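# Drive the powered tray fully into the clear housing

## Task

Make the motorised tray travel out of its box and into the transparent housing until it reaches the end of its travel.

## Robot and tools

Robots. Four identical i2rt Big YAM arms, arm1 to arm4, each with six revolute joints, a two-finger gripper and a wrist camera (arm1_cam_wrist to arm4_cam_wrist). Two fixed room cameras, cam_high and cam_low, also give views. Foot positions in the scene frame (m): arm1 (-0.782, +0.413, +0.821), arm2 (-0.163, -0.327, +0.808), arm3 (+0.098, +0.364, +0.738), arm4 (+0.653, -0.370, +0.734). Each foot faces along its own +x; arm1 and arm3 are turned roughly -96 degrees about z, arm2 and arm4 roughly +84 and +72 degrees. A hand reaches about 1.0 m from its joint1 axis.

Frame. One shared scene frame, origin on the floor, +z up, metres. The hand point lies between the finger pads, about 1 cm short of the tips; the fingers point along the hand's +z and open along its y. Quaternions are written w, x, y, z.

move. Arguments are optional keys arm1, arm2, arm3, arm4 and cameras. Each arm key holds that arm's own object; an arm left out gets nothing new but may still be pushing toward an earlier target. Inside an arm's object:
- joints: absolute targets by name: joint1_rad (-2.879 to 2.879, base turn, positive counter-clockwise seen from above, 0 = along the foot's facing), joint2_rad (0 to 3.141, shoulder; 0 = upper arm pointing back, positive raises then swings forward), joint3_rad (0 to 3.019, elbow; 0 = folded), joint4_rad (-1.692 to 1.57, wrist pitch; positive tips fingers up), joint5_rad (-1.57 to 1.57, sideways swing; positive to the arm's right), joint6_rad (-2.094 to 2.094, roll; positive clockwise viewed from behind), all radians; gripper_m (0 to 0.093, fingertip gap in metres).
- target: an absolute hand pose, seven numbers [x, y, z, qw, qx, qy, qz], metres in the scene frame, same form as the printed hand line. The hand moves in a straight line from its current hand_target toward it. When target is given, joints may contain only gripper_m.
- speed: top speed of that straight path, 0.002 to 0.5 m/s (default 0.25); turning is capped at twice that value in rad/s. Only allowed with target.
All motions in one call start together. All hand paths in a call finish together, paced by the slowest. A path needing over 10 s stops short. The controller limits each step to 100 mm and 20 degrees from the measured pose and solves position before orientation, so expect centimetre errors, lag and overshoot, worst with the arm near straight. Paths do not avoid obstacles or other arms. cameras: list of camera names, or "all"; omitted means all, [] means none. Unknown keys make a call invalid; out-of-range numbers get it refused, and a refused call cancels the remaining move, wait and finished_scene calls of that reply.

wait: seconds 0 to 10, plus optional cameras; commands nothing and returns the state and images.
zoom_image: camera (one name) and region [x0, y0, x1, y1] in pixels of that camera's latest image, at most 504 x 504, origin top-left; images are 896x504.
read_manual: section "licences" only; gives licence text, no motion.
finished_scene: scene (the scene number being closed) and check (what current pictures and readings show for each condition, what they cannot show, and how it could be wrong). The first call only records the check; a second call in a later reply really ends the scene, irreversibly. Replying with no tool call also ends things.

Result lines. Each robot's state: joint_positions, joint velocities (rad/s, gripper m/s), torques (N m, arm joints; numbers 3 and 4 wrap sign beyond ±28), hand and hand_target. "pictures" names images in order; images can be slightly older than the state. "as last shown" lists arms not named, whose state is repeated. "move: arm1 done; arm2 time_out" summarises each commanded arm. joint_status/hand_status words: done; off_target (stopped away, may still push); time_out (joint stuck, keeps pushing to a nearby target, listed under on_its_own; send it its reported position to relax); not_followed, joint command not followed or pose unreachable (a self/arm-collision check withheld the targets; gripper still acts; the arm may keep trying). on_its_own "held at" gives a target, not a reading. limit_stop_at_motor_heat means a heat stop interrupted it; resend.

Gripper. Gripping a hard part, gripper_m reads up to 5 mm below its width; empty and closed reads 0.000-0.001; in air the reading runs up to 2 mm wide. Commanding about 5 mm under the contact reading gives full force (about 50-62 N per pad). Open well above the reading to release.

Cautions. Arms never stop on contact; they keep pushing hard. A hard press between two robots ends the scene in failure, and the collision check can miss fingers, gripper housings and wrist cameras meeting. Pushing, holding loads or staying stretched heats motors: a MOTOR HOT line appears at 85 °C, and at 100 °C the arm goes limp and drops for 30-60 s or more. Avoid drops, slams, hard hits, very hard pushes and releasing moving parts; the tray must stay fully extended without robot help. Prefer smooth, short motions. The state keeps evolving while you compose replies, with arms holding their last command. Camera calibrations are approximate (room cameras may be off by a couple of degrees and some millimetres).

Each tool is called after "Call:" as name(argument=value, ...), one argument or row to a line, values as JSON.

## Session

Call:
move(
)

Scene clock: 0.00 s.
Joint torques (N m): no reading
Heat: arm1: hottest joint6_rad 26 °C; arm2: hottest joint2_rad 27 °C; arm3: hottest joint2_rad 28 °C; arm4: hottest joint2_rad 26 °C.
Joint velocities: arm1=[-0.005 0.005 -0.002 -0.012 -0.066 0.066 0] | arm2=[-0.005 -0.005 -0.002 -0.012 0.022 0.007 0] | arm3=[-0.005 -0.015 -0.007 -0.007 -0.022 -0.066 0] | arm4=[-0.015 -0.005 0.007 -0.002 -0.066 -0.022 0]
arm1.joint_positions: joint1_rad=-0.718 joint2_rad=+0.426 joint3_rad=+1.558 joint4_rad=-1.295 joint5_rad=+0.039 joint6_rad=+0.727 gripper_m=+0.094
arm1.joint_status: not commanded
arm1.hand: x=-0.8722 y=+0.3463 z=+1.4754 quat_wxyz=(-0.424, -0.763, +0.009, +0.487) (m; scene frame)
arm1.hand_target: x=-0.8686 y=+0.3497 z=+1.4833 quat_wxyz=(-0.430, -0.756, +0.009, +0.493) (m; scene frame)
arm1.hand_status: not commanded
arm2.joint_positions: joint1_rad=+0.520 joint2_rad=+0.510 joint3_rad=+1.518 joint4_rad=-1.596 joint5_rad=+0.104 joint6_rad=-0.347 gripper_m=+0.094
arm2.joint_status: not commanded
arm2.hand: x=-0.2050 y=-0.2002 z=+1.3693 quat_wxyz=(-0.357, +0.801, -0.366, -0.310) (m; scene frame)
arm2.hand_target: x=-0.2035 y=-0.2039 z=+1.3758 quat_wxyz=(-0.363, +0.797, -0.365, -0.317) (m; scene frame)
arm2.hand_status: not commanded
arm3.joint_positions: joint1_rad=+0.409 joint2_rad=+0.632 joint3_rad=+1.701 joint4_rad=-1.394 joint5_rad=+0.068 joint6_rad=+0.409 gripper_m=+0.094
arm3.joint_status: not commanded
arm3.hand: x=+0.1372 y=+0.1875 z=+1.4017 quat_wxyz=(-0.522, -0.612, -0.539, +0.251) (m; scene frame)
arm3.hand_target: x=+0.1354 y=+0.1923 z=+1.4086 quat_wxyz=(-0.530, -0.608, -0.534, +0.254) (m; scene frame)
arm3.hand_status: not commanded
arm4.joint_positions: joint1_rad=+0.128 joint2_rad=+0.621 joint3_rad=+1.683 joint4_rad=-1.302 joint5_rad=-0.284 joint6_rad=-0.326 gripper_m=+0.094
arm4.joint_status: not commanded
arm4.hand: x=+0.6215 y=-0.1890 z=+1.4151 quat_wxyz=(-0.453, +0.665, -0.420, -0.420) (m; scene frame)
arm4.hand_target: x=+0.6210 y=-0.1932 z=+1.4257 quat_wxyz=(-0.462, +0.659, -0.414, -0.425) (m; scene frame)
arm4.hand_status: not commanded
pictures: arm1_cam_wrist, arm2_cam_wrist, arm3_cam_wrist, arm4_cam_wrist, cam_high, cam_low

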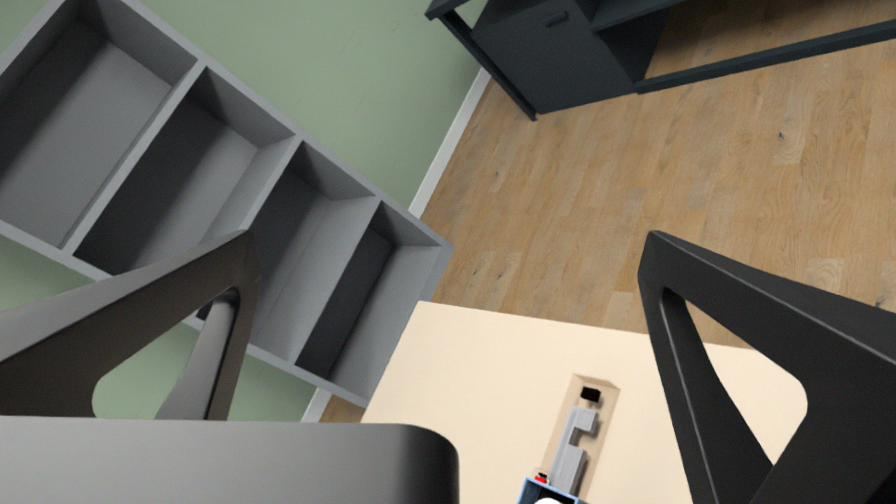

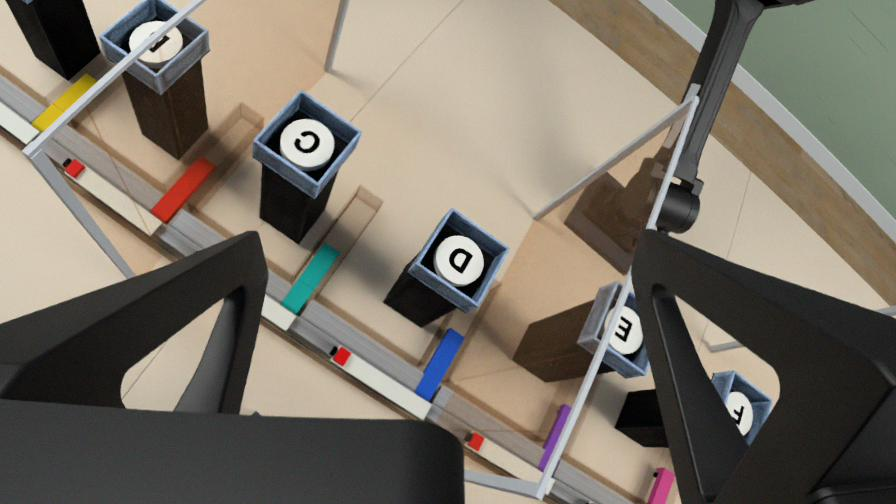

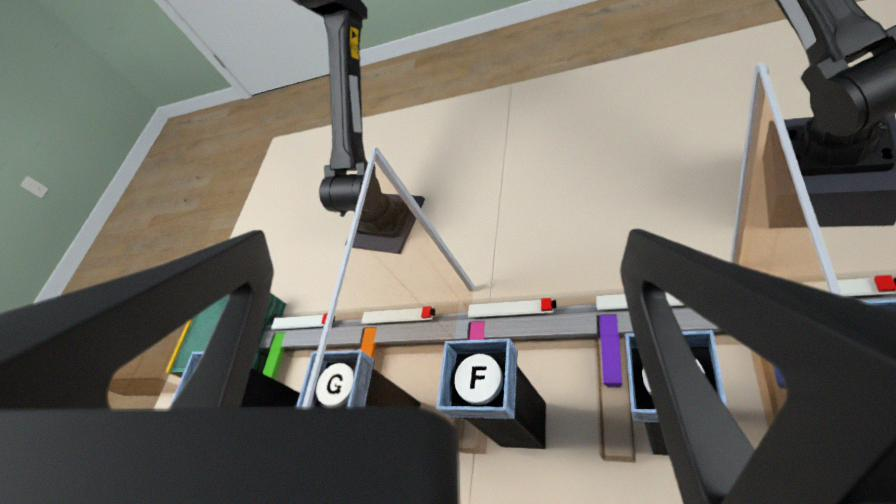

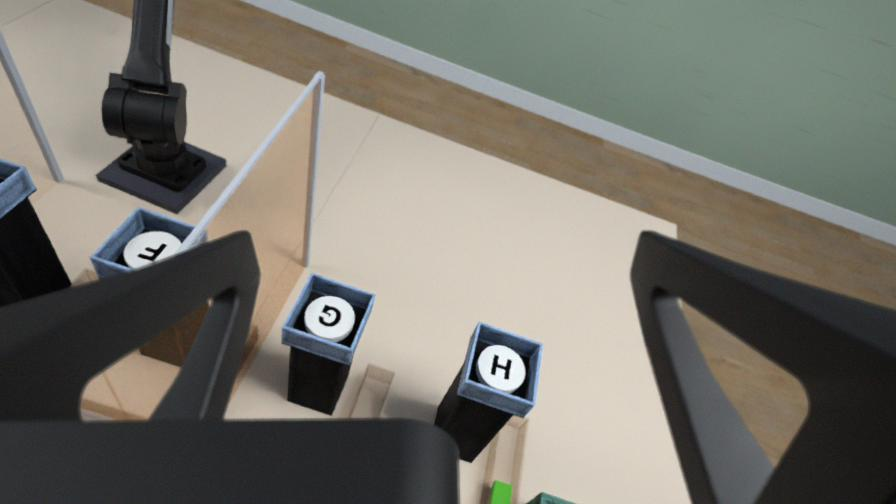

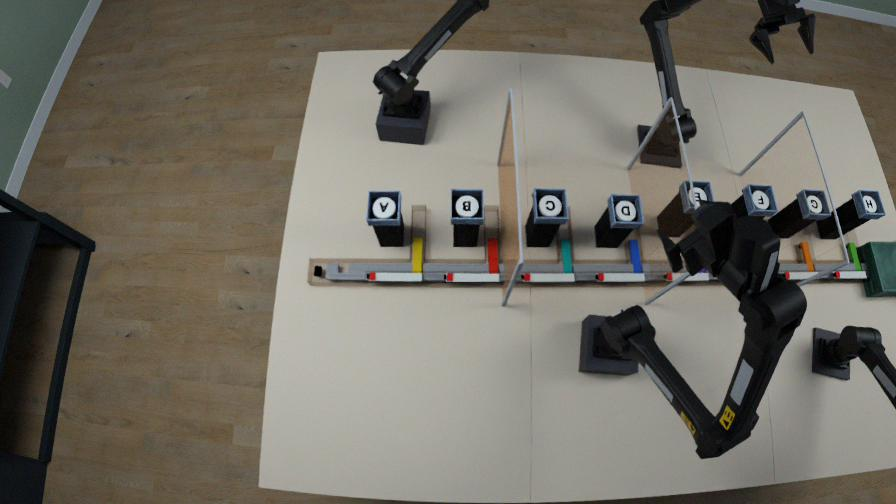

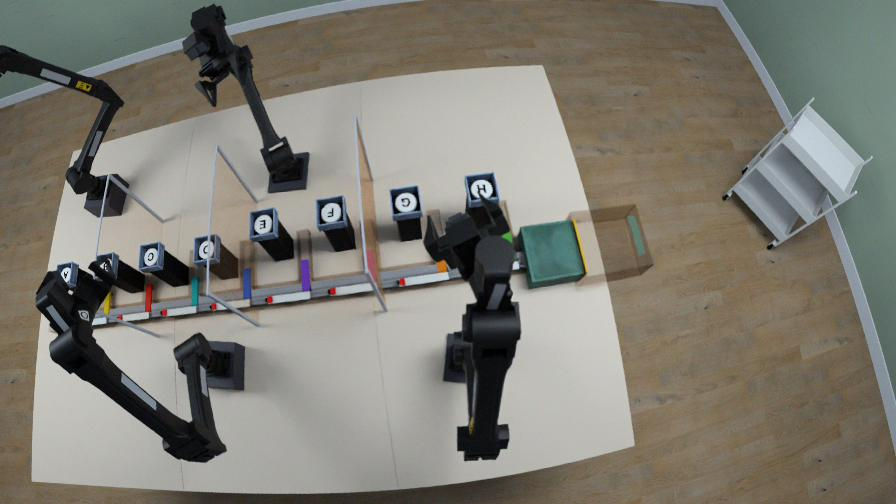

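Call:
zoom_image(
  camera="cam_high",
  region=[290, 160, 600, 330],
)

Call:
zoom_image(
  camera="cam_high",
  region=[580, 90, 896, 330],
)

Call:
zoom_image(
  camera="cam_low",
  region=[380, 140, 680, 320],
)

Call:
zoom_image(
  camera="cam_low",
  region=[30, 160, 390, 350],
)

Call:
zoom_image(
  camera="arm1_cam_wrist",
  region=[450, 300, 800, 504],
)

Call:
zoom_image(
  camera="arm2_cam_wrist",
  region=[0, 0, 504, 440],
)

Scaled by 1.626 from the camera's 896x504 image, which has a finer 1280x720 frame.

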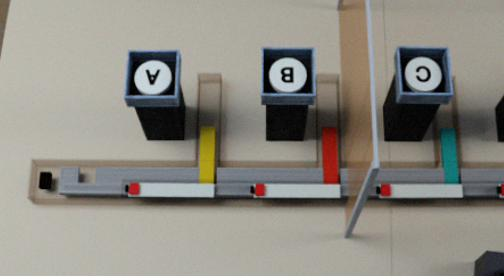

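Scaled by 1.595 from the camera's 896x504 image, which has a finer 1280x720 frame.

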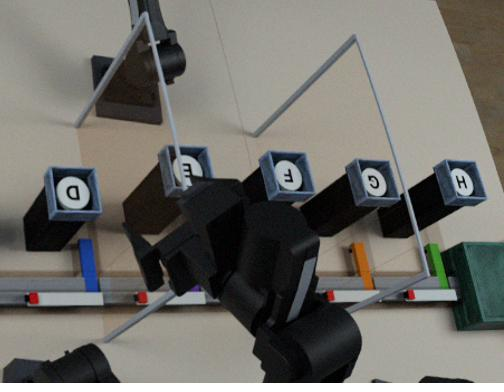

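Scaled by 1.680 from the camera's 896x504 image, which has a finer 1280x720 frame.

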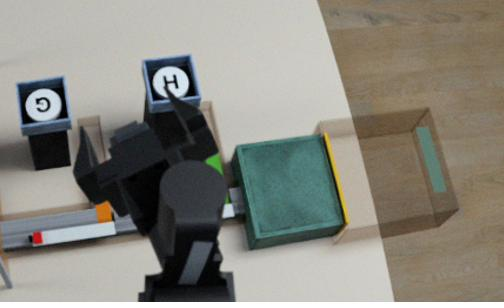

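Scaled by 1.400 from the camera's 896x504 image, which has a finer 1280x720 frame.

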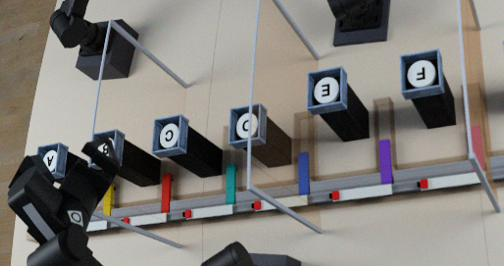

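Scaled by 1.440 from the camera's 896x504 image, which has a finer 1280x720 frame.

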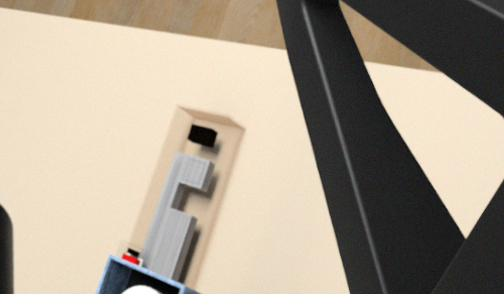

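Scaled by 1.000.

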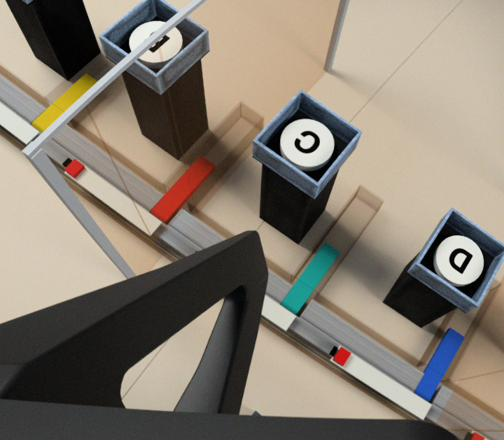

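Call:
zoom_image(
  camera="cam_high",
  region=[300, 240, 420, 300],
)

Call:
zoom_image(
  camera="cam_high",
  region=[420, 220, 580, 300],
)

Call:
zoom_image(
  camera="cam_low",
  region=[480, 190, 670, 300],
)

Call:
zoom_image(
  camera="arm2_cam_wrist",
  region=[0, 60, 300, 260],
)

Call:
zoom_image(
  camera="arm2_cam_wrist",
  region=[250, 220, 650, 504],
)

Call:
zoom_image(
  camera="arm3_cam_wrist",
  region=[250, 240, 660, 470],
)

Call:
zoom_image(
  camera="arm3_cam_wrist",
  region=[80, 270, 330, 420],
)

Call:
zoom_image(
  camera="arm4_cam_wrist",
  region=[240, 250, 660, 504],
)

Scaled by 4.200 from the camera's 896x504 image, which has a finer 1280x720 frame.

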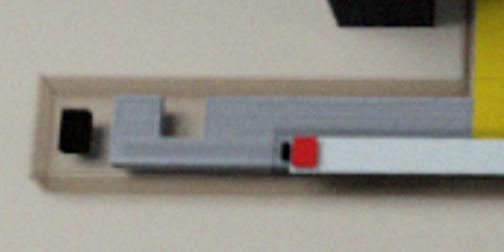

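Scaled by 3.150 from the camera's 896x504 image, which has a finer 1280x720 frame.

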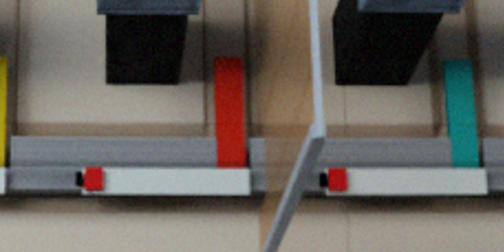

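Scaled by 2.653 from the camera's 896x504 image, which has a finer 1280x720 frame.

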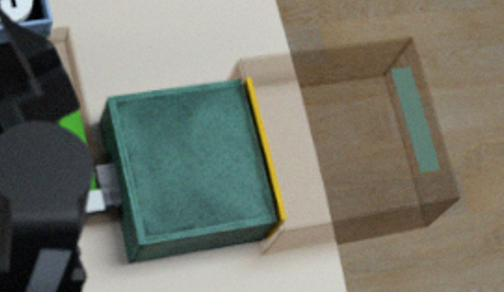

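Scaled by 1.680 from the camera's 896x504 image, which has a finer 1280x720 frame.

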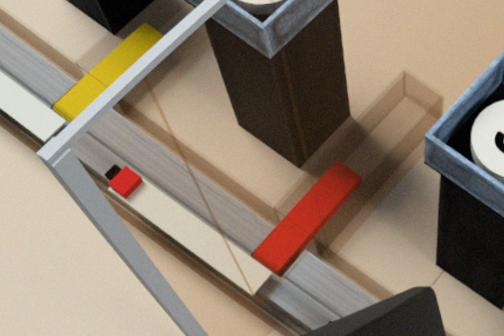

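Scaled by 1.260 from the camera's 896x504 image, which has a finer 1280x720 frame.

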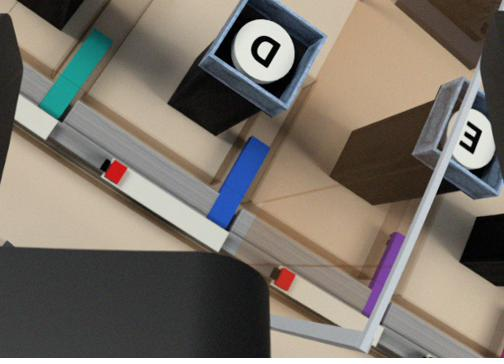

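Scaled by 1.229 from the camera's 896x504 image, which has a finer 1280x720 frame.

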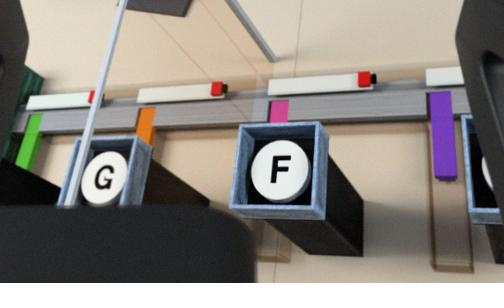

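Scaled by 2.016 from the camera's 896x504 image, which has a finer 1280x720 frame.

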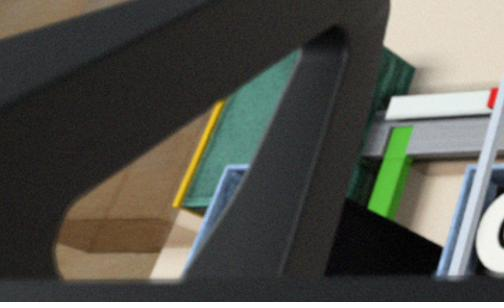

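Scaled by 1.200 from the camera's 896x504 image, which has a finer 1280x720 frame.

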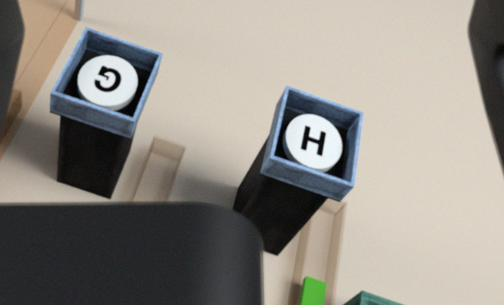

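Call:
move(
  arm1={"target": [-0.786, -0.02, 1.06, 0, 0.7071, 0.7071, 0], "speed": 0.4, "joints": {"gripper_m": 0.0}},
  arm2={"target": [-0.139, 0.0, 1.06, 0, 0.7071, -0.7071, 0], "speed": 0.4, "joints": {"gripper_m": 0.0}},
  arm3={"target": [0.082, 0.06, 1.06, 0, 0.7071, 0.7071, 0], "speed": 0.4, "joints": {"gripper_m": 0.0}},
  arm4={"target": [0.73, 0.085, 1.06, 0, 0.7071, -0.7071, 0], "speed": 0.4, "joints": {"gripper_m": 0.0}},
)

Scene clock: 7.60 s.
Joint torques (N m): arm1=[1.03 -9.47 12.22 0.47 -0.09 -0.15] | arm2=[-1.44 -8.06 10.93 0.59 0.09 0.18] | arm3=[-0.15 -7.47 11.38 0.25 0.06 -0.23] | arm4=[-0.09 -12.51 16.1 -0.43 0.02 0.07]
Heat: arm1: hottest joint3_rad 26 °C; arm2: hottest joint2_rad 27 °C; arm3: hottest joint2_rad 28 °C; arm4: hottest joint2_rad 26 °C.
move: arm1 off_target; arm2 off_target; arm3 off_target; arm4 off_target
Joint velocities: arm1=[0.005 -0.015 -0.012 0.017 0.037 -0.095 -0.002] | arm2=[0.005 -0.005 -0.007 -0.012 0.037 -0.081 0] | arm3=[-0.024 0.005 -0.012 -0.022 -0.051 -0.037 0] | arm4=[-0.005 -0.015 0.007 -0.017 -0.007 -0.022 0]
arm1.joint_positions: joint1_rad=+0.104 joint2_rad=+1.446 joint3_rad=+1.312 joint4_rad=-1.486 joint5_rad=+0.008 joint6_rad=+0.018 gripper_m=+0.000
arm1.joint_status: all done
arm1.hand: x=-0.7877 y=+0.0053 z=+1.0407 quat_wxyz=(+0.017, -0.715, -0.698, -0.016) (m; scene frame)
arm1.hand_target: x=-0.7845 y=-0.0095 z=+1.0597 quat_wxyz=(+0.000, -0.710, -0.704, -0.002) (m; scene frame)
arm1.hand_status: off_target (0.032 m and 3.0 deg from the pose sent, 0.560 m and 115.5 deg at the start; pose on its path clipped on 10 of 106 steps)
arm2.joint_positions: joint1_rad=+0.019 joint2_rad=+1.175 joint3_rad=+1.157 joint4_rad=-1.562 joint5_rad=-0.021 joint6_rad=-0.113 gripper_m=+0.001
arm2.joint_status: all done
arm2.hand: x=-0.1419 y=-0.0105 z=+1.0617 quat_wxyz=(+0.006, +0.718, -0.697, -0.002) (m; scene frame)
arm2.hand_target: x=-0.1356 y=-0.0042 z=+1.0596 quat_wxyz=(+0.004, +0.709, -0.705, -0.002) (m; scene frame)
arm2.hand_status: off_target (0.011 m and 1.9 deg from the pose sent, 0.374 m and 68.7 deg at the start)
arm3.joint_positions: joint1_rad=+0.006 joint2_rad=+1.059 joint3_rad=+1.271 joint4_rad=-1.690 joint5_rad=-0.003 joint6_rad=-0.037 gripper_m=+0.000
arm3.joint_status: all done
arm3.hand: x=+0.0762 y=+0.0682 z=+1.0637 quat_wxyz=(-0.031, -0.716, -0.697, +0.025) (m; scene frame)
arm3.hand_target: x=+0.0796 y=+0.0684 z=+1.0606 quat_wxyz=(-0.023, -0.707, -0.706, +0.018) (m; scene frame)
arm3.hand_status: off_target (0.011 m and 4.8 deg from the pose sent, 0.369 m and 71.1 deg at the start; a joint's target at an end of its range on 66 of 106 steps)
arm4.joint_positions: joint1_rad=+0.078 joint2_rad=+1.521 joint3_rad=+1.604 joint4_rad=-1.670 joint5_rad=+0.004 joint6_rad=-0.189 gripper_m=+0.000
arm4.joint_status: all done
arm4.hand: x=+0.7228 y=+0.0737 z=+1.0282 quat_wxyz=(+0.008, +0.718, -0.696, +0.011) (m; scene frame)
arm4.hand_target: x=+0.7285 y=+0.0847 z=+1.0550 quat_wxyz=(-0.018, +0.711, -0.703, -0.006) (m; scene frame)
arm4.hand_status: off_target (0.034 m and 2.4 deg from the pose sent, 0.461 m and 79.8 deg at the start; a joint's target at an end of its range on 31 of 106 steps)
pictures: arm1_cam_wrist, arm2_cam_wrist, arm3_cam_wrist, arm4_cam_wrist, cam_high, cam_low
camera_calibration:
arm1_cam_wrist: T_world_to_cam=[[-0.999629, 0.0225788, -0.0152225, -0.771115], [0.00748748, 0.765369, 0.643548, -0.666396], [0.0261814, 0.643195, -0.765255, 0.934556], [0, 0, 0, 1]] pos_world=[-0.790308, -0.0736521, 1.13229]
arm2_cam_wrist: T_world_to_cam=[[0.999313, 0.0370543, 0.00025762, 0.140024], [0.0295935, -0.80225, 0.596254, -0.633168], [0.0223004, -0.595837, -0.802796, 0.976904], [0, 0, 0, 1]] pos_world=[-0.142975, 0.0689281, 1.16175]
arm3_cam_wrist: T_world_to_cam=[[-0.999553, 0.0265295, -0.0138068, 0.0881622], [0.0153317, 0.850919, 0.525073, -0.614876], [0.0256784, 0.524626, -0.850945, 0.995257], [0, 0, 0, 1]] pos_world=[0.0719933, -0.00126731, 1.17098]
arm4_cam_wrist: T_world_to_cam=[[0.999269, 0.0353815, 0.0144816, -0.741255], [0.0191245, -0.790621, 0.612007, -0.580406], [0.0331032, -0.611282, -0.79072, 0.958732], [0, 0, 0, 1]] pos_world=[0.720076, 0.153401, 1.12404]

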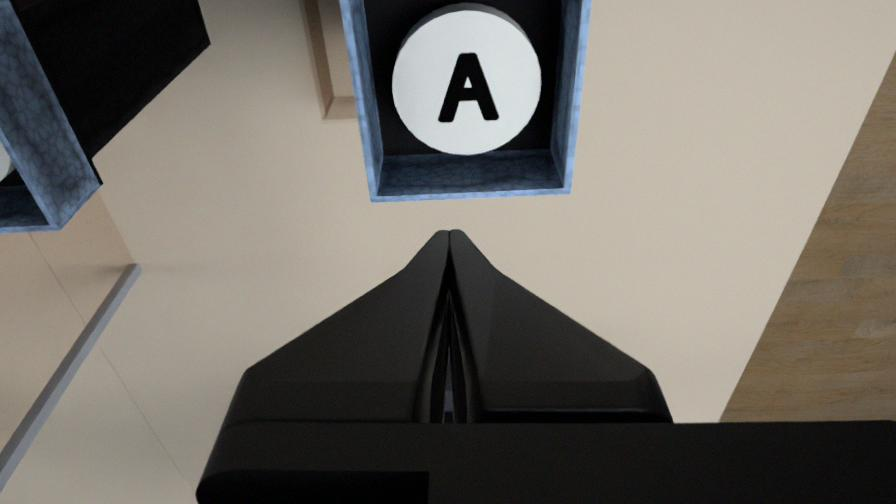

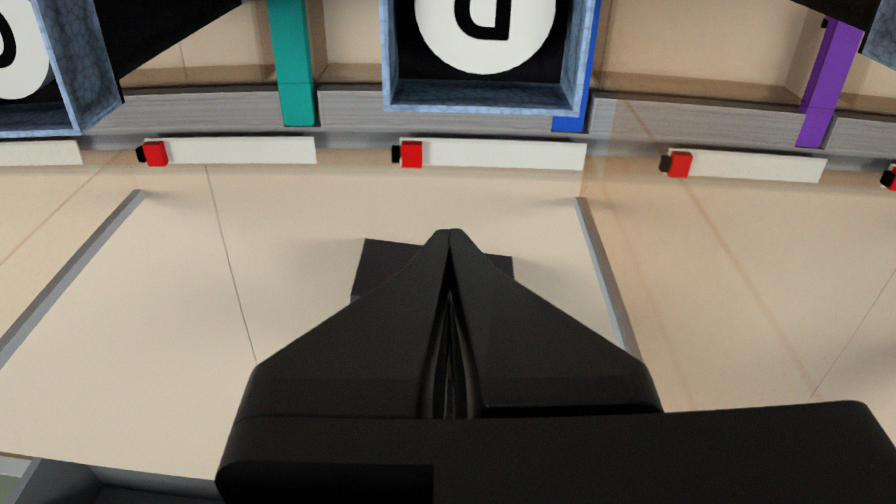

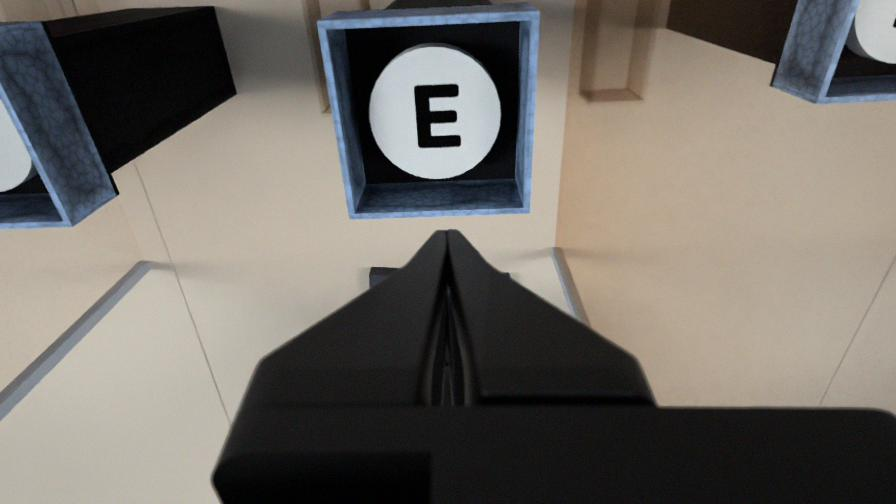

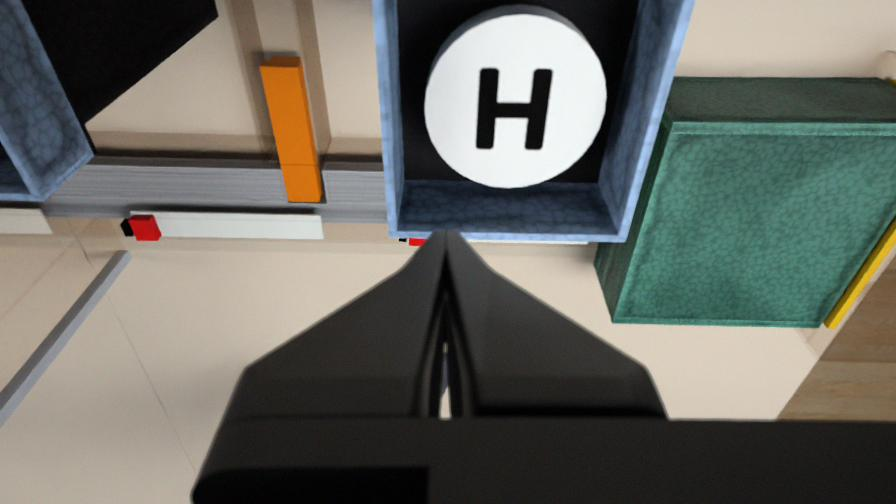

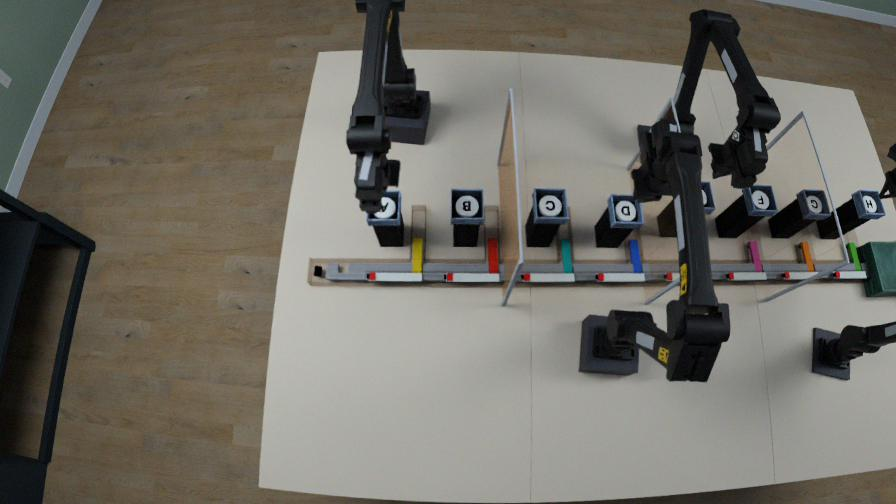

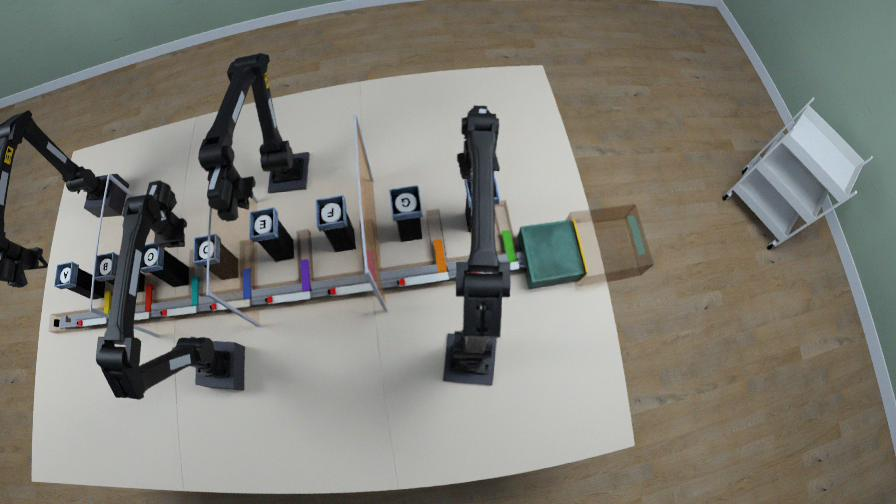

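Call:
zoom_image(
  camera="arm2_cam_wrist",
  region=[100, 60, 400, 220],
)

Call:
zoom_image(
  camera="arm4_cam_wrist",
  region=[0, 40, 400, 260],
)

Call:
zoom_image(
  camera="cam_high",
  region=[300, 180, 520, 300],
)

Call:
zoom_image(
  camera="cam_low",
  region=[40, 240, 300, 350],
)

Scaled by 1.680 from the camera's 896x504 image, which has a finer 1280x720 frame.

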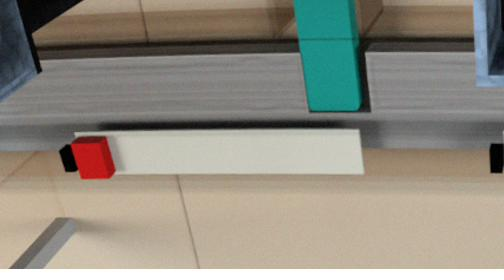

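Scaled by 1.260 from the camera's 896x504 image, which has a finer 1280x720 frame.

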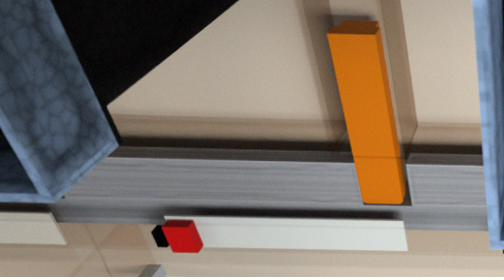

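Scaled by 2.291 from the camera's 896x504 image, which has a finer 1280x720 frame.

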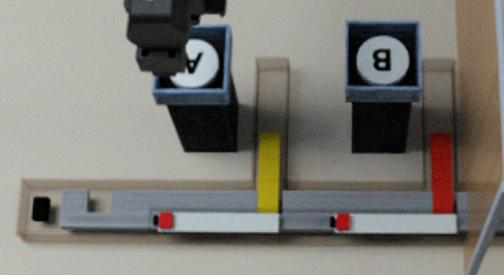

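Scaled by 1.938 from the camera's 896x504 image, which has a finer 1280x720 frame.

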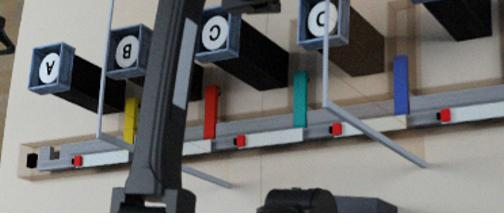

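Call:
move(
  arm1={"target": [-0.791, 0.0, 0.93, 0, 0.7071, 0.7071, 0], "speed": 0.25},
  cameras=["arm1_cam_wrist", "cam_high"],
)

Scene clock: 10.07 s.
Joint torques (N m): arm1=[-0.09 -9.35 7.87 1.16 0.03 -0.17] | arm2=[-1.67 -7.77 10.96 0.58 0.07 0.22] | arm3=[-0.21 -7.71 11.36 0.23 0.06 -0.22] | arm4=[-0.09 -12.57 16.12 -0.44 0.02 0.08]
Heat: arm1: hottest joint3_rad 26 °C; arm2: hottest joint2_rad 27 °C; arm3: hottest joint2_rad 28 °C; arm4: hottest joint2_rad 26 °C.
move: arm1 done
Joint velocities: arm1=[0.005 -0.005 0.002 -0.002 0.037 -0.095 0] | arm2=[-0.015 -0.005 0.002 -0.002 -0.066 0.037 0] | arm3=[0.005 0.005 -0.012 -0.017 -0.022 -0.037 0.001] | arm4=[-0.005 0.015 0.002 -0.012 0.037 0.037 -0.002]
arm1.joint_positions: joint1_rad=+0.101 joint2_rad=+1.498 joint3_rad=+1.074 joint4_rad=-1.153 joint5_rad=+0.008 joint6_rad=-0.007 gripper_m=+0.000
arm1.joint_status: not commanded
arm1.hand: x=-0.7880 y=+0.0049 z=+0.9328 quat_wxyz=(+0.001, -0.708, -0.707, -0.001) (m; scene frame)
arm1.hand_target: x=-0.7909 y=+0.0019 z=+0.9303 quat_wxyz=(+0.000, -0.707, -0.707, +0.000) (m; scene frame)
arm1.hand_status: done (0.006 m and 0.2 deg from the pose sent, 0.111 m and 3.0 deg at the start)
arm2.joint_positions: joint1_rad=+0.019 joint2_rad=+1.175 joint3_rad=+1.157 joint4_rad=-1.562 joint5_rad=-0.021 joint6_rad=-0.113 gripper_m=+0.001
arm2.joint_status: not commanded
arm2.hand: x=-0.1419 y=-0.0105 z=+1.0617 quat_wxyz=(+0.006, +0.717, -0.697, -0.002) (m; scene frame)
arm2.hand_target: x=-0.1356 y=-0.0042 z=+1.0596 quat_wxyz=(+0.004, +0.709, -0.705, -0.002) (m; scene frame)
arm2.hand_status: not commanded
arm3.joint_positions: joint1_rad=+0.006 joint2_rad=+1.059 joint3_rad=+1.271 joint4_rad=-1.690 joint5_rad=-0.003 joint6_rad=-0.038 gripper_m=+0.000
arm3.joint_status: not commanded
arm3.hand: x=+0.0761 y=+0.0682 z=+1.0637 quat_wxyz=(-0.031, -0.715, -0.698, +0.025) (m; scene frame)
arm3.hand_target: x=+0.0795 y=+0.0684 z=+1.0606 quat_wxyz=(-0.023, -0.707, -0.706, +0.018) (m; scene frame)
arm3.hand_status: not commanded
arm4.joint_positions: joint1_rad=+0.078 joint2_rad=+1.521 joint3_rad=+1.604 joint4_rad=-1.670 joint5_rad=+0.004 joint6_rad=-0.188 gripper_m=+0.000
arm4.joint_status: not commanded
arm4.hand: x=+0.7228 y=+0.0737 z=+1.0282 quat_wxyz=(+0.008, +0.718, -0.696, +0.011) (m; scene frame)
arm4.hand_target: x=+0.7285 y=+0.0847 z=+1.0550 quat_wxyz=(-0.018, +0.711, -0.703, -0.006) (m; scene frame)
arm4.hand_status: not commanded
pictures: arm1_cam_wrist, cam_high
camera_calibration:
arm1_cam_wrist: T_world_to_cam=[[-0.999866, -0.000301964, -0.016382, -0.772031], [-0.0102287, 0.79257, 0.609695, -0.579089], [0.0127998, 0.60978, -0.792467, 0.867234], [0, 0, 0, 1]] pos_world=[-0.788951, -0.0700867, 1.02767]

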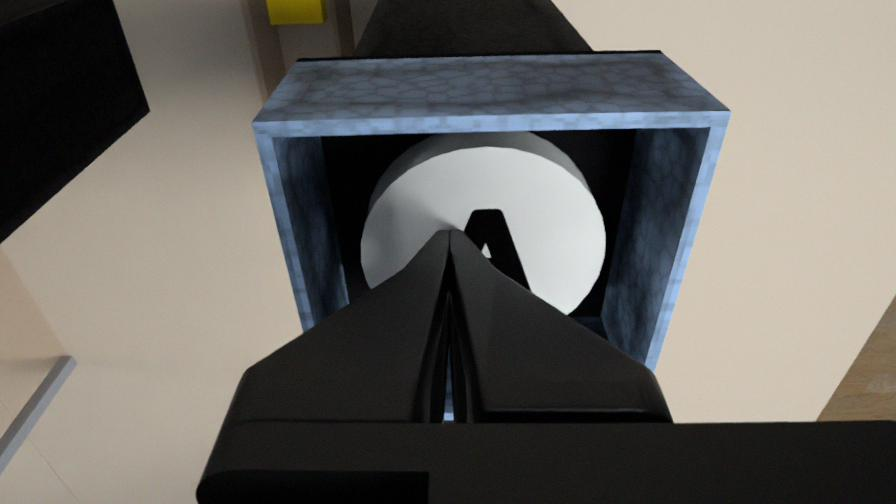

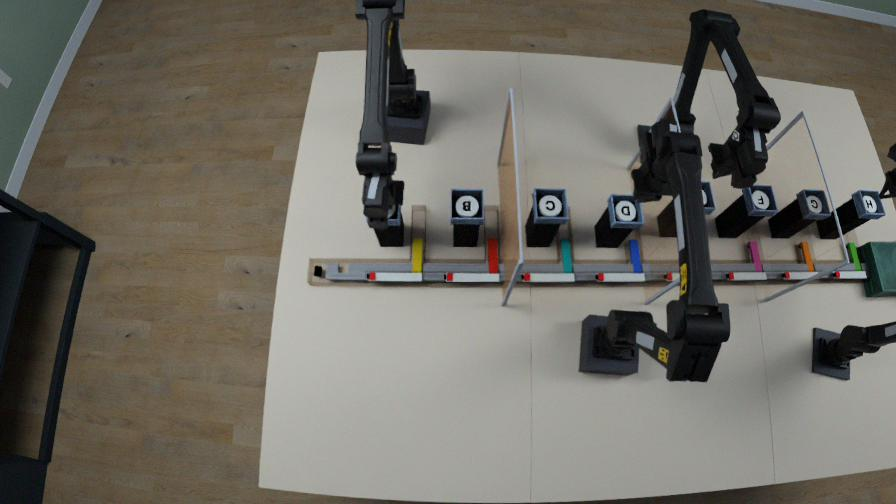

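Call:
move(
  arm1={"target": [-0.791, 0.0, 0.9, 0, 0.7071, 0.7071, 0], "speed": 0.15},
  cameras=["arm1_cam_wrist", "cam_high"],
)

Scene clock: 11.13 s.
Joint torques (N m): arm1=[-0.15 -6.65 6.01 2.29 0.03 -0.17] | arm2=[-1.55 -7.82 10.96 0.7 0.06 0.19] | arm3=[-0.15 -7.71 11.37 0.27 0.04 -0.23] | arm4=[-0.09 -12.51 16.12 -0.44 0.02 0.07]
Heat: arm1: hottest joint3_rad 26 °C; arm2: hottest joint2_rad 27 °C; arm3: hottest joint2_rad 28 °C; arm4: hottest joint2_rad 26 °C.
move: arm1 off_target
Joint velocities: arm1=[0.015 -0.015 0.012 0.007 -0.007 -0.051 0.001] | arm2=[-0.005 -0.005 0.012 -0.007 0.007 0.007 -0.001] | arm3=[-0.005 -0.015 0.002 -0.002 -0.007 -0.022 0] | arm4=[-0.015 -0.005 -0.007 -0.012 -0.022 -0.037 -0.001]
arm1.joint_positions: joint1_rad=+0.101 joint2_rad=+1.498 joint3_rad=+1.057 joint4_rad=-1.096 joint5_rad=+0.008 joint6_rad=-0.008 gripper_m=+0.000
arm1.joint_status: not commanded
arm1.hand: x=-0.7880 y=-0.0025 z=+0.9271 quat_wxyz=(-0.013, -0.707, -0.706, +0.014) (m; scene frame)
arm1.hand_target: x=-0.7908 y=+0.0020 z=+0.9013 quat_wxyz=(+0.000, -0.707, -0.707, +0.000) (m; scene frame)
arm1.hand_status: off_target (0.027 m and 2.2 deg from the pose sent, 0.033 m and 0.2 deg at the start)
arm2, arm3, arm4: as last shown
pictures: arm1_cam_wrist, cam_high
camera_calibration:
arm1_cam_wrist: T_world_to_cam=[[-0.999872, -0.00106099, -0.0159906, -0.772523], [-0.0100968, 0.816567, 0.577162, -0.53942], [0.012445, 0.57725, -0.816473, 0.889154], [0, 0, 0, 1]] pos_world=[-0.788935, -0.0736111, 1.02495]

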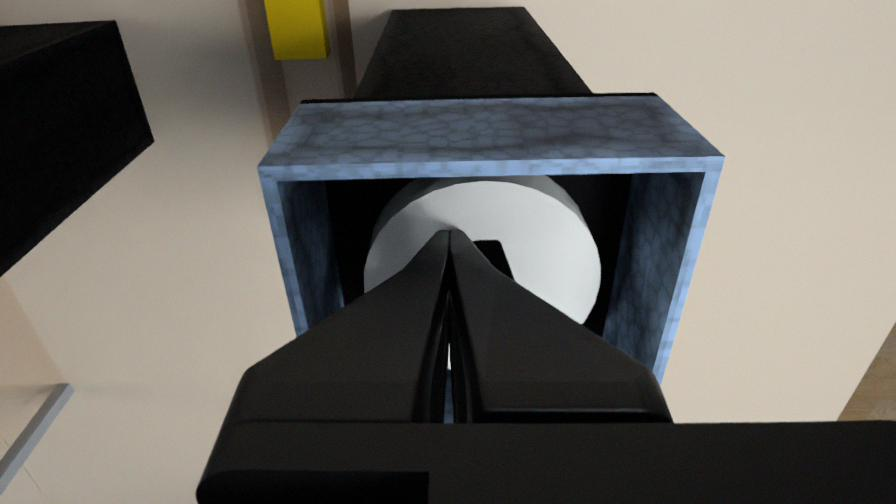

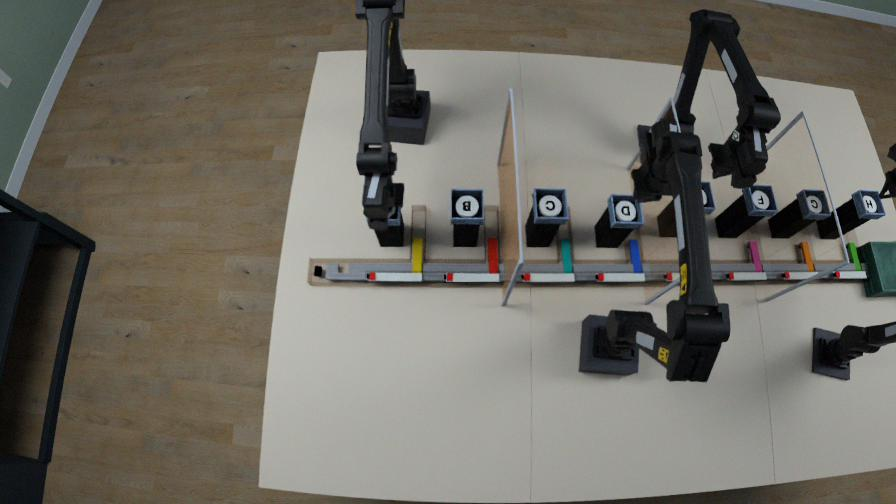

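Call:
move(
  arm1={"target": [-0.791, 0.005, 0.86, 0, 0.7071, 0.7071, 0], "speed": 0.15},
  cameras=["arm1_cam_wrist", "cam_high"],
)

Scene clock: 12.37 s.
Joint torques (N m): arm1=[-0.26 -3.14 3.92 3 -0.01 -0.17] | arm2=[-1.61 -8 10.91 0.7 0.1 0.18] | arm3=[-0.15 -7.71 11.36 0.25 0.04 -0.24] | arm4=[-0.03 -12.57 16.12 -0.44 0.02 0.07]
Heat: arm1: hottest joint3_rad 26 °C; arm2: hottest joint2_rad 27 °C; arm3: hottest joint2_rad 28 °C; arm4: hottest joint2_rad 26 °C.
move: arm1 off_target
Joint velocities: arm1=[0.005 -0.005 -0.007 0.007 0.081 -0.081 -0.001] | arm2=[-0.005 -0.015 0.002 -0.002 0.022 -0.022 -0.001] | arm3=[-0.015 -0.005 0.002 -0.002 -0.095 -0.037 0] | arm4=[-0.015 -0.005 -0.002 -0.007 0.022 -0.007 0]
arm1.joint_positions: joint1_rad=+0.101 joint2_rad=+1.479 joint3_rad=+1.014 joint4_rad=-1.005 joint5_rad=+0.008 joint6_rad=-0.008 gripper_m=+0.000
arm1.joint_status: not commanded
arm1.hand: x=-0.7880 y=-0.0072 z=+0.9202 quat_wxyz=(-0.036, -0.707, -0.705, +0.037) (m; scene frame)
arm1.hand_target: x=-0.7904 y=+0.0120 z=+0.8665 quat_wxyz=(+0.000, -0.707, -0.707, -0.001) (m; scene frame)
arm1.hand_status: off_target (0.061 m and 5.9 deg from the pose sent, 0.068 m and 2.2 deg at the start)
arm2, arm3, arm4: as last shown
pictures: arm1_cam_wrist, cam_high
camera_calibration:
arm1_cam_wrist: T_world_to_cam=[[-0.999881, -0.00163581, -0.0153264, -0.773254], [-0.00940691, 0.852456, 0.522715, -0.48074], [0.01221, 0.522797, -0.85237, 0.918678], [0, 0, 0, 1]] pos_world=[-0.788902, -0.0717376, 1.02249]

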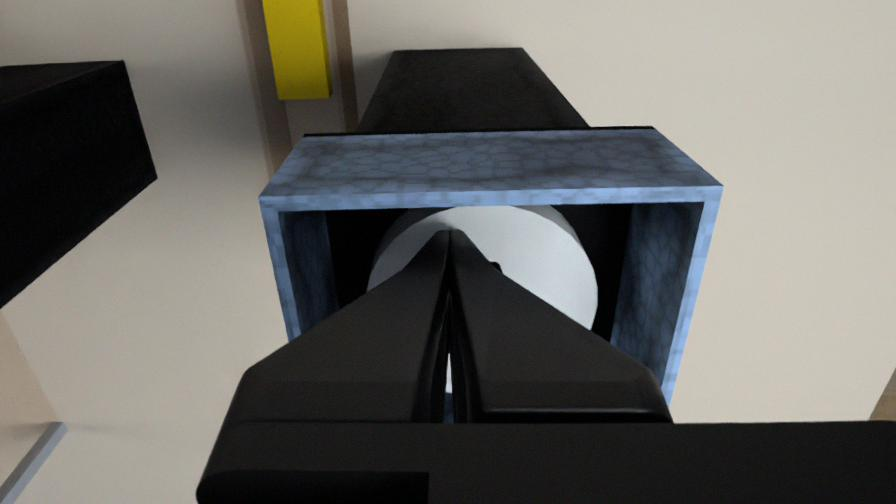

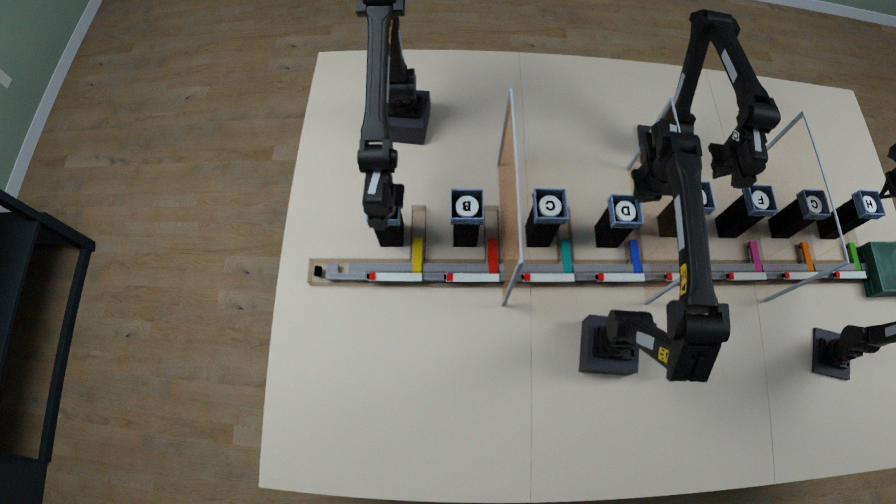

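Call:
move(
  arm1={"target": [-0.791, 0.01, 0.8, 0, 0.7071, 0.7071, 0], "speed": 0.2},
  cameras=["arm1_cam_wrist", "cam_high"],
)

Scene clock: 13.60 s.
Joint torques (N m): arm1=[-0.09 1.44 2.84 2.91 -0.05 -0.14] | arm2=[-1.26 -7.82 11.06 0.66 0.08 0.17] | arm3=[-0.09 -7.65 11.38 0.24 0.04 -0.22] | arm4=[-0.09 -12.57 16.13 -0.44 0.01 0.08]
Heat: arm1: hottest joint3_rad 26 °C; arm2: hottest joint2_rad 27 °C; arm3: hottest joint2_rad 28 °C; arm4: hottest joint2_rad 27 °C.
move: arm1 off_target
Joint velocities: arm1=[-0.005 -0.005 0.007 -0.012 -0.037 -0.037 0.001] | arm2=[-0.024 0.015 -0.002 0.012 0.007 0.022 0] | arm3=[0.005 -0.005 -0.012 -0.007 -0.066 -0.037 -0.001] | arm4=[-0.005 -0.015 -0.002 0.012 -0.022 0.022 0]
arm1.joint_positions: joint1_rad=+0.101 joint2_rad=+1.454 joint3_rad=+0.969 joint4_rad=-0.905 joint5_rad=+0.008 joint6_rad=-0.008 gripper_m=+0.000
arm1.joint_status: not commanded
arm1.hand: x=-0.7880 y=-0.0139 z=+0.9173 quat_wxyz=(-0.064, -0.705, -0.703, +0.066) (m; scene frame)
arm1.hand_target: x=-0.7896 y=+0.0217 z=+0.8357 quat_wxyz=(-0.001, -0.708, -0.706, -0.001) (m; scene frame)
arm1.hand_status: off_target (0.120 m and 10.6 deg from the pose sent, 0.121 m and 5.9 deg at the start; pose on its path clipped on 21 of 30 steps)
arm2, arm3, arm4: as last shown
pictures: arm1_cam_wrist, cam_high
camera_calibration:
arm1_cam_wrist: T_world_to_cam=[[-0.999893, -0.00229218, -0.0144448, -0.774177], [-0.0085675, 0.892244, 0.451471, -0.406892], [0.0118534, 0.451547, -0.892169, 0.954929], [0, 0, 0, 1]] pos_world=[-0.788899, -0.0699229, 1.02447]

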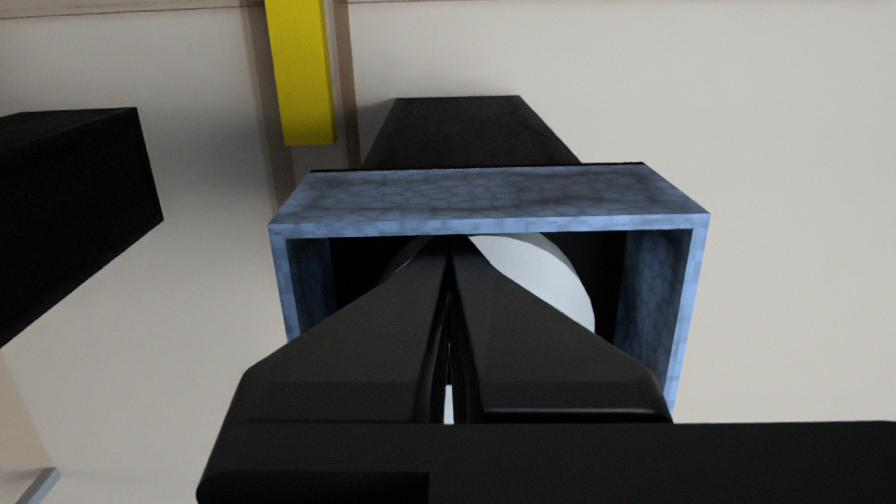

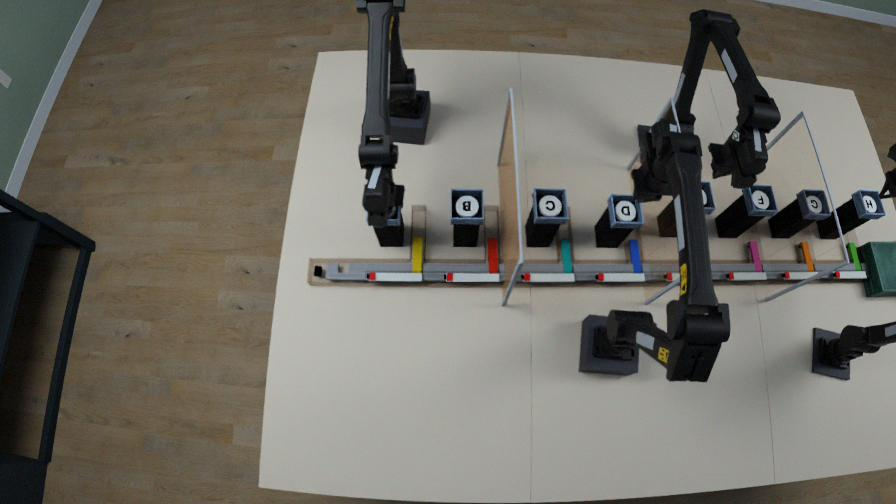

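Call:
zoom_image(
  camera="cam_high",
  region=[300, 180, 520, 300],
)

Call:
zoom_image(
  camera="arm1_cam_wrist",
  region=[250, 140, 750, 420],
)

Scaled by 2.291 from the camera's 896x504 image, which has a finer 1280x720 frame.

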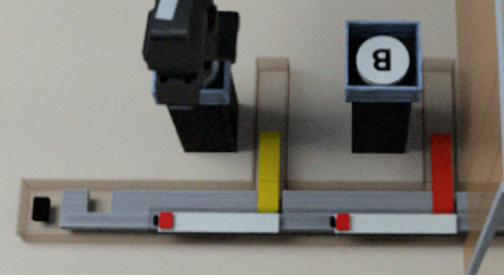

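Scaled by 1.008 from the camera's 896x504 image, which has a finer 1280x720 frame.

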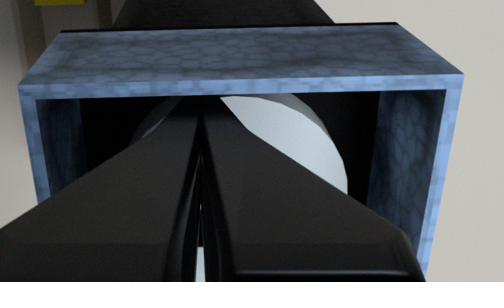

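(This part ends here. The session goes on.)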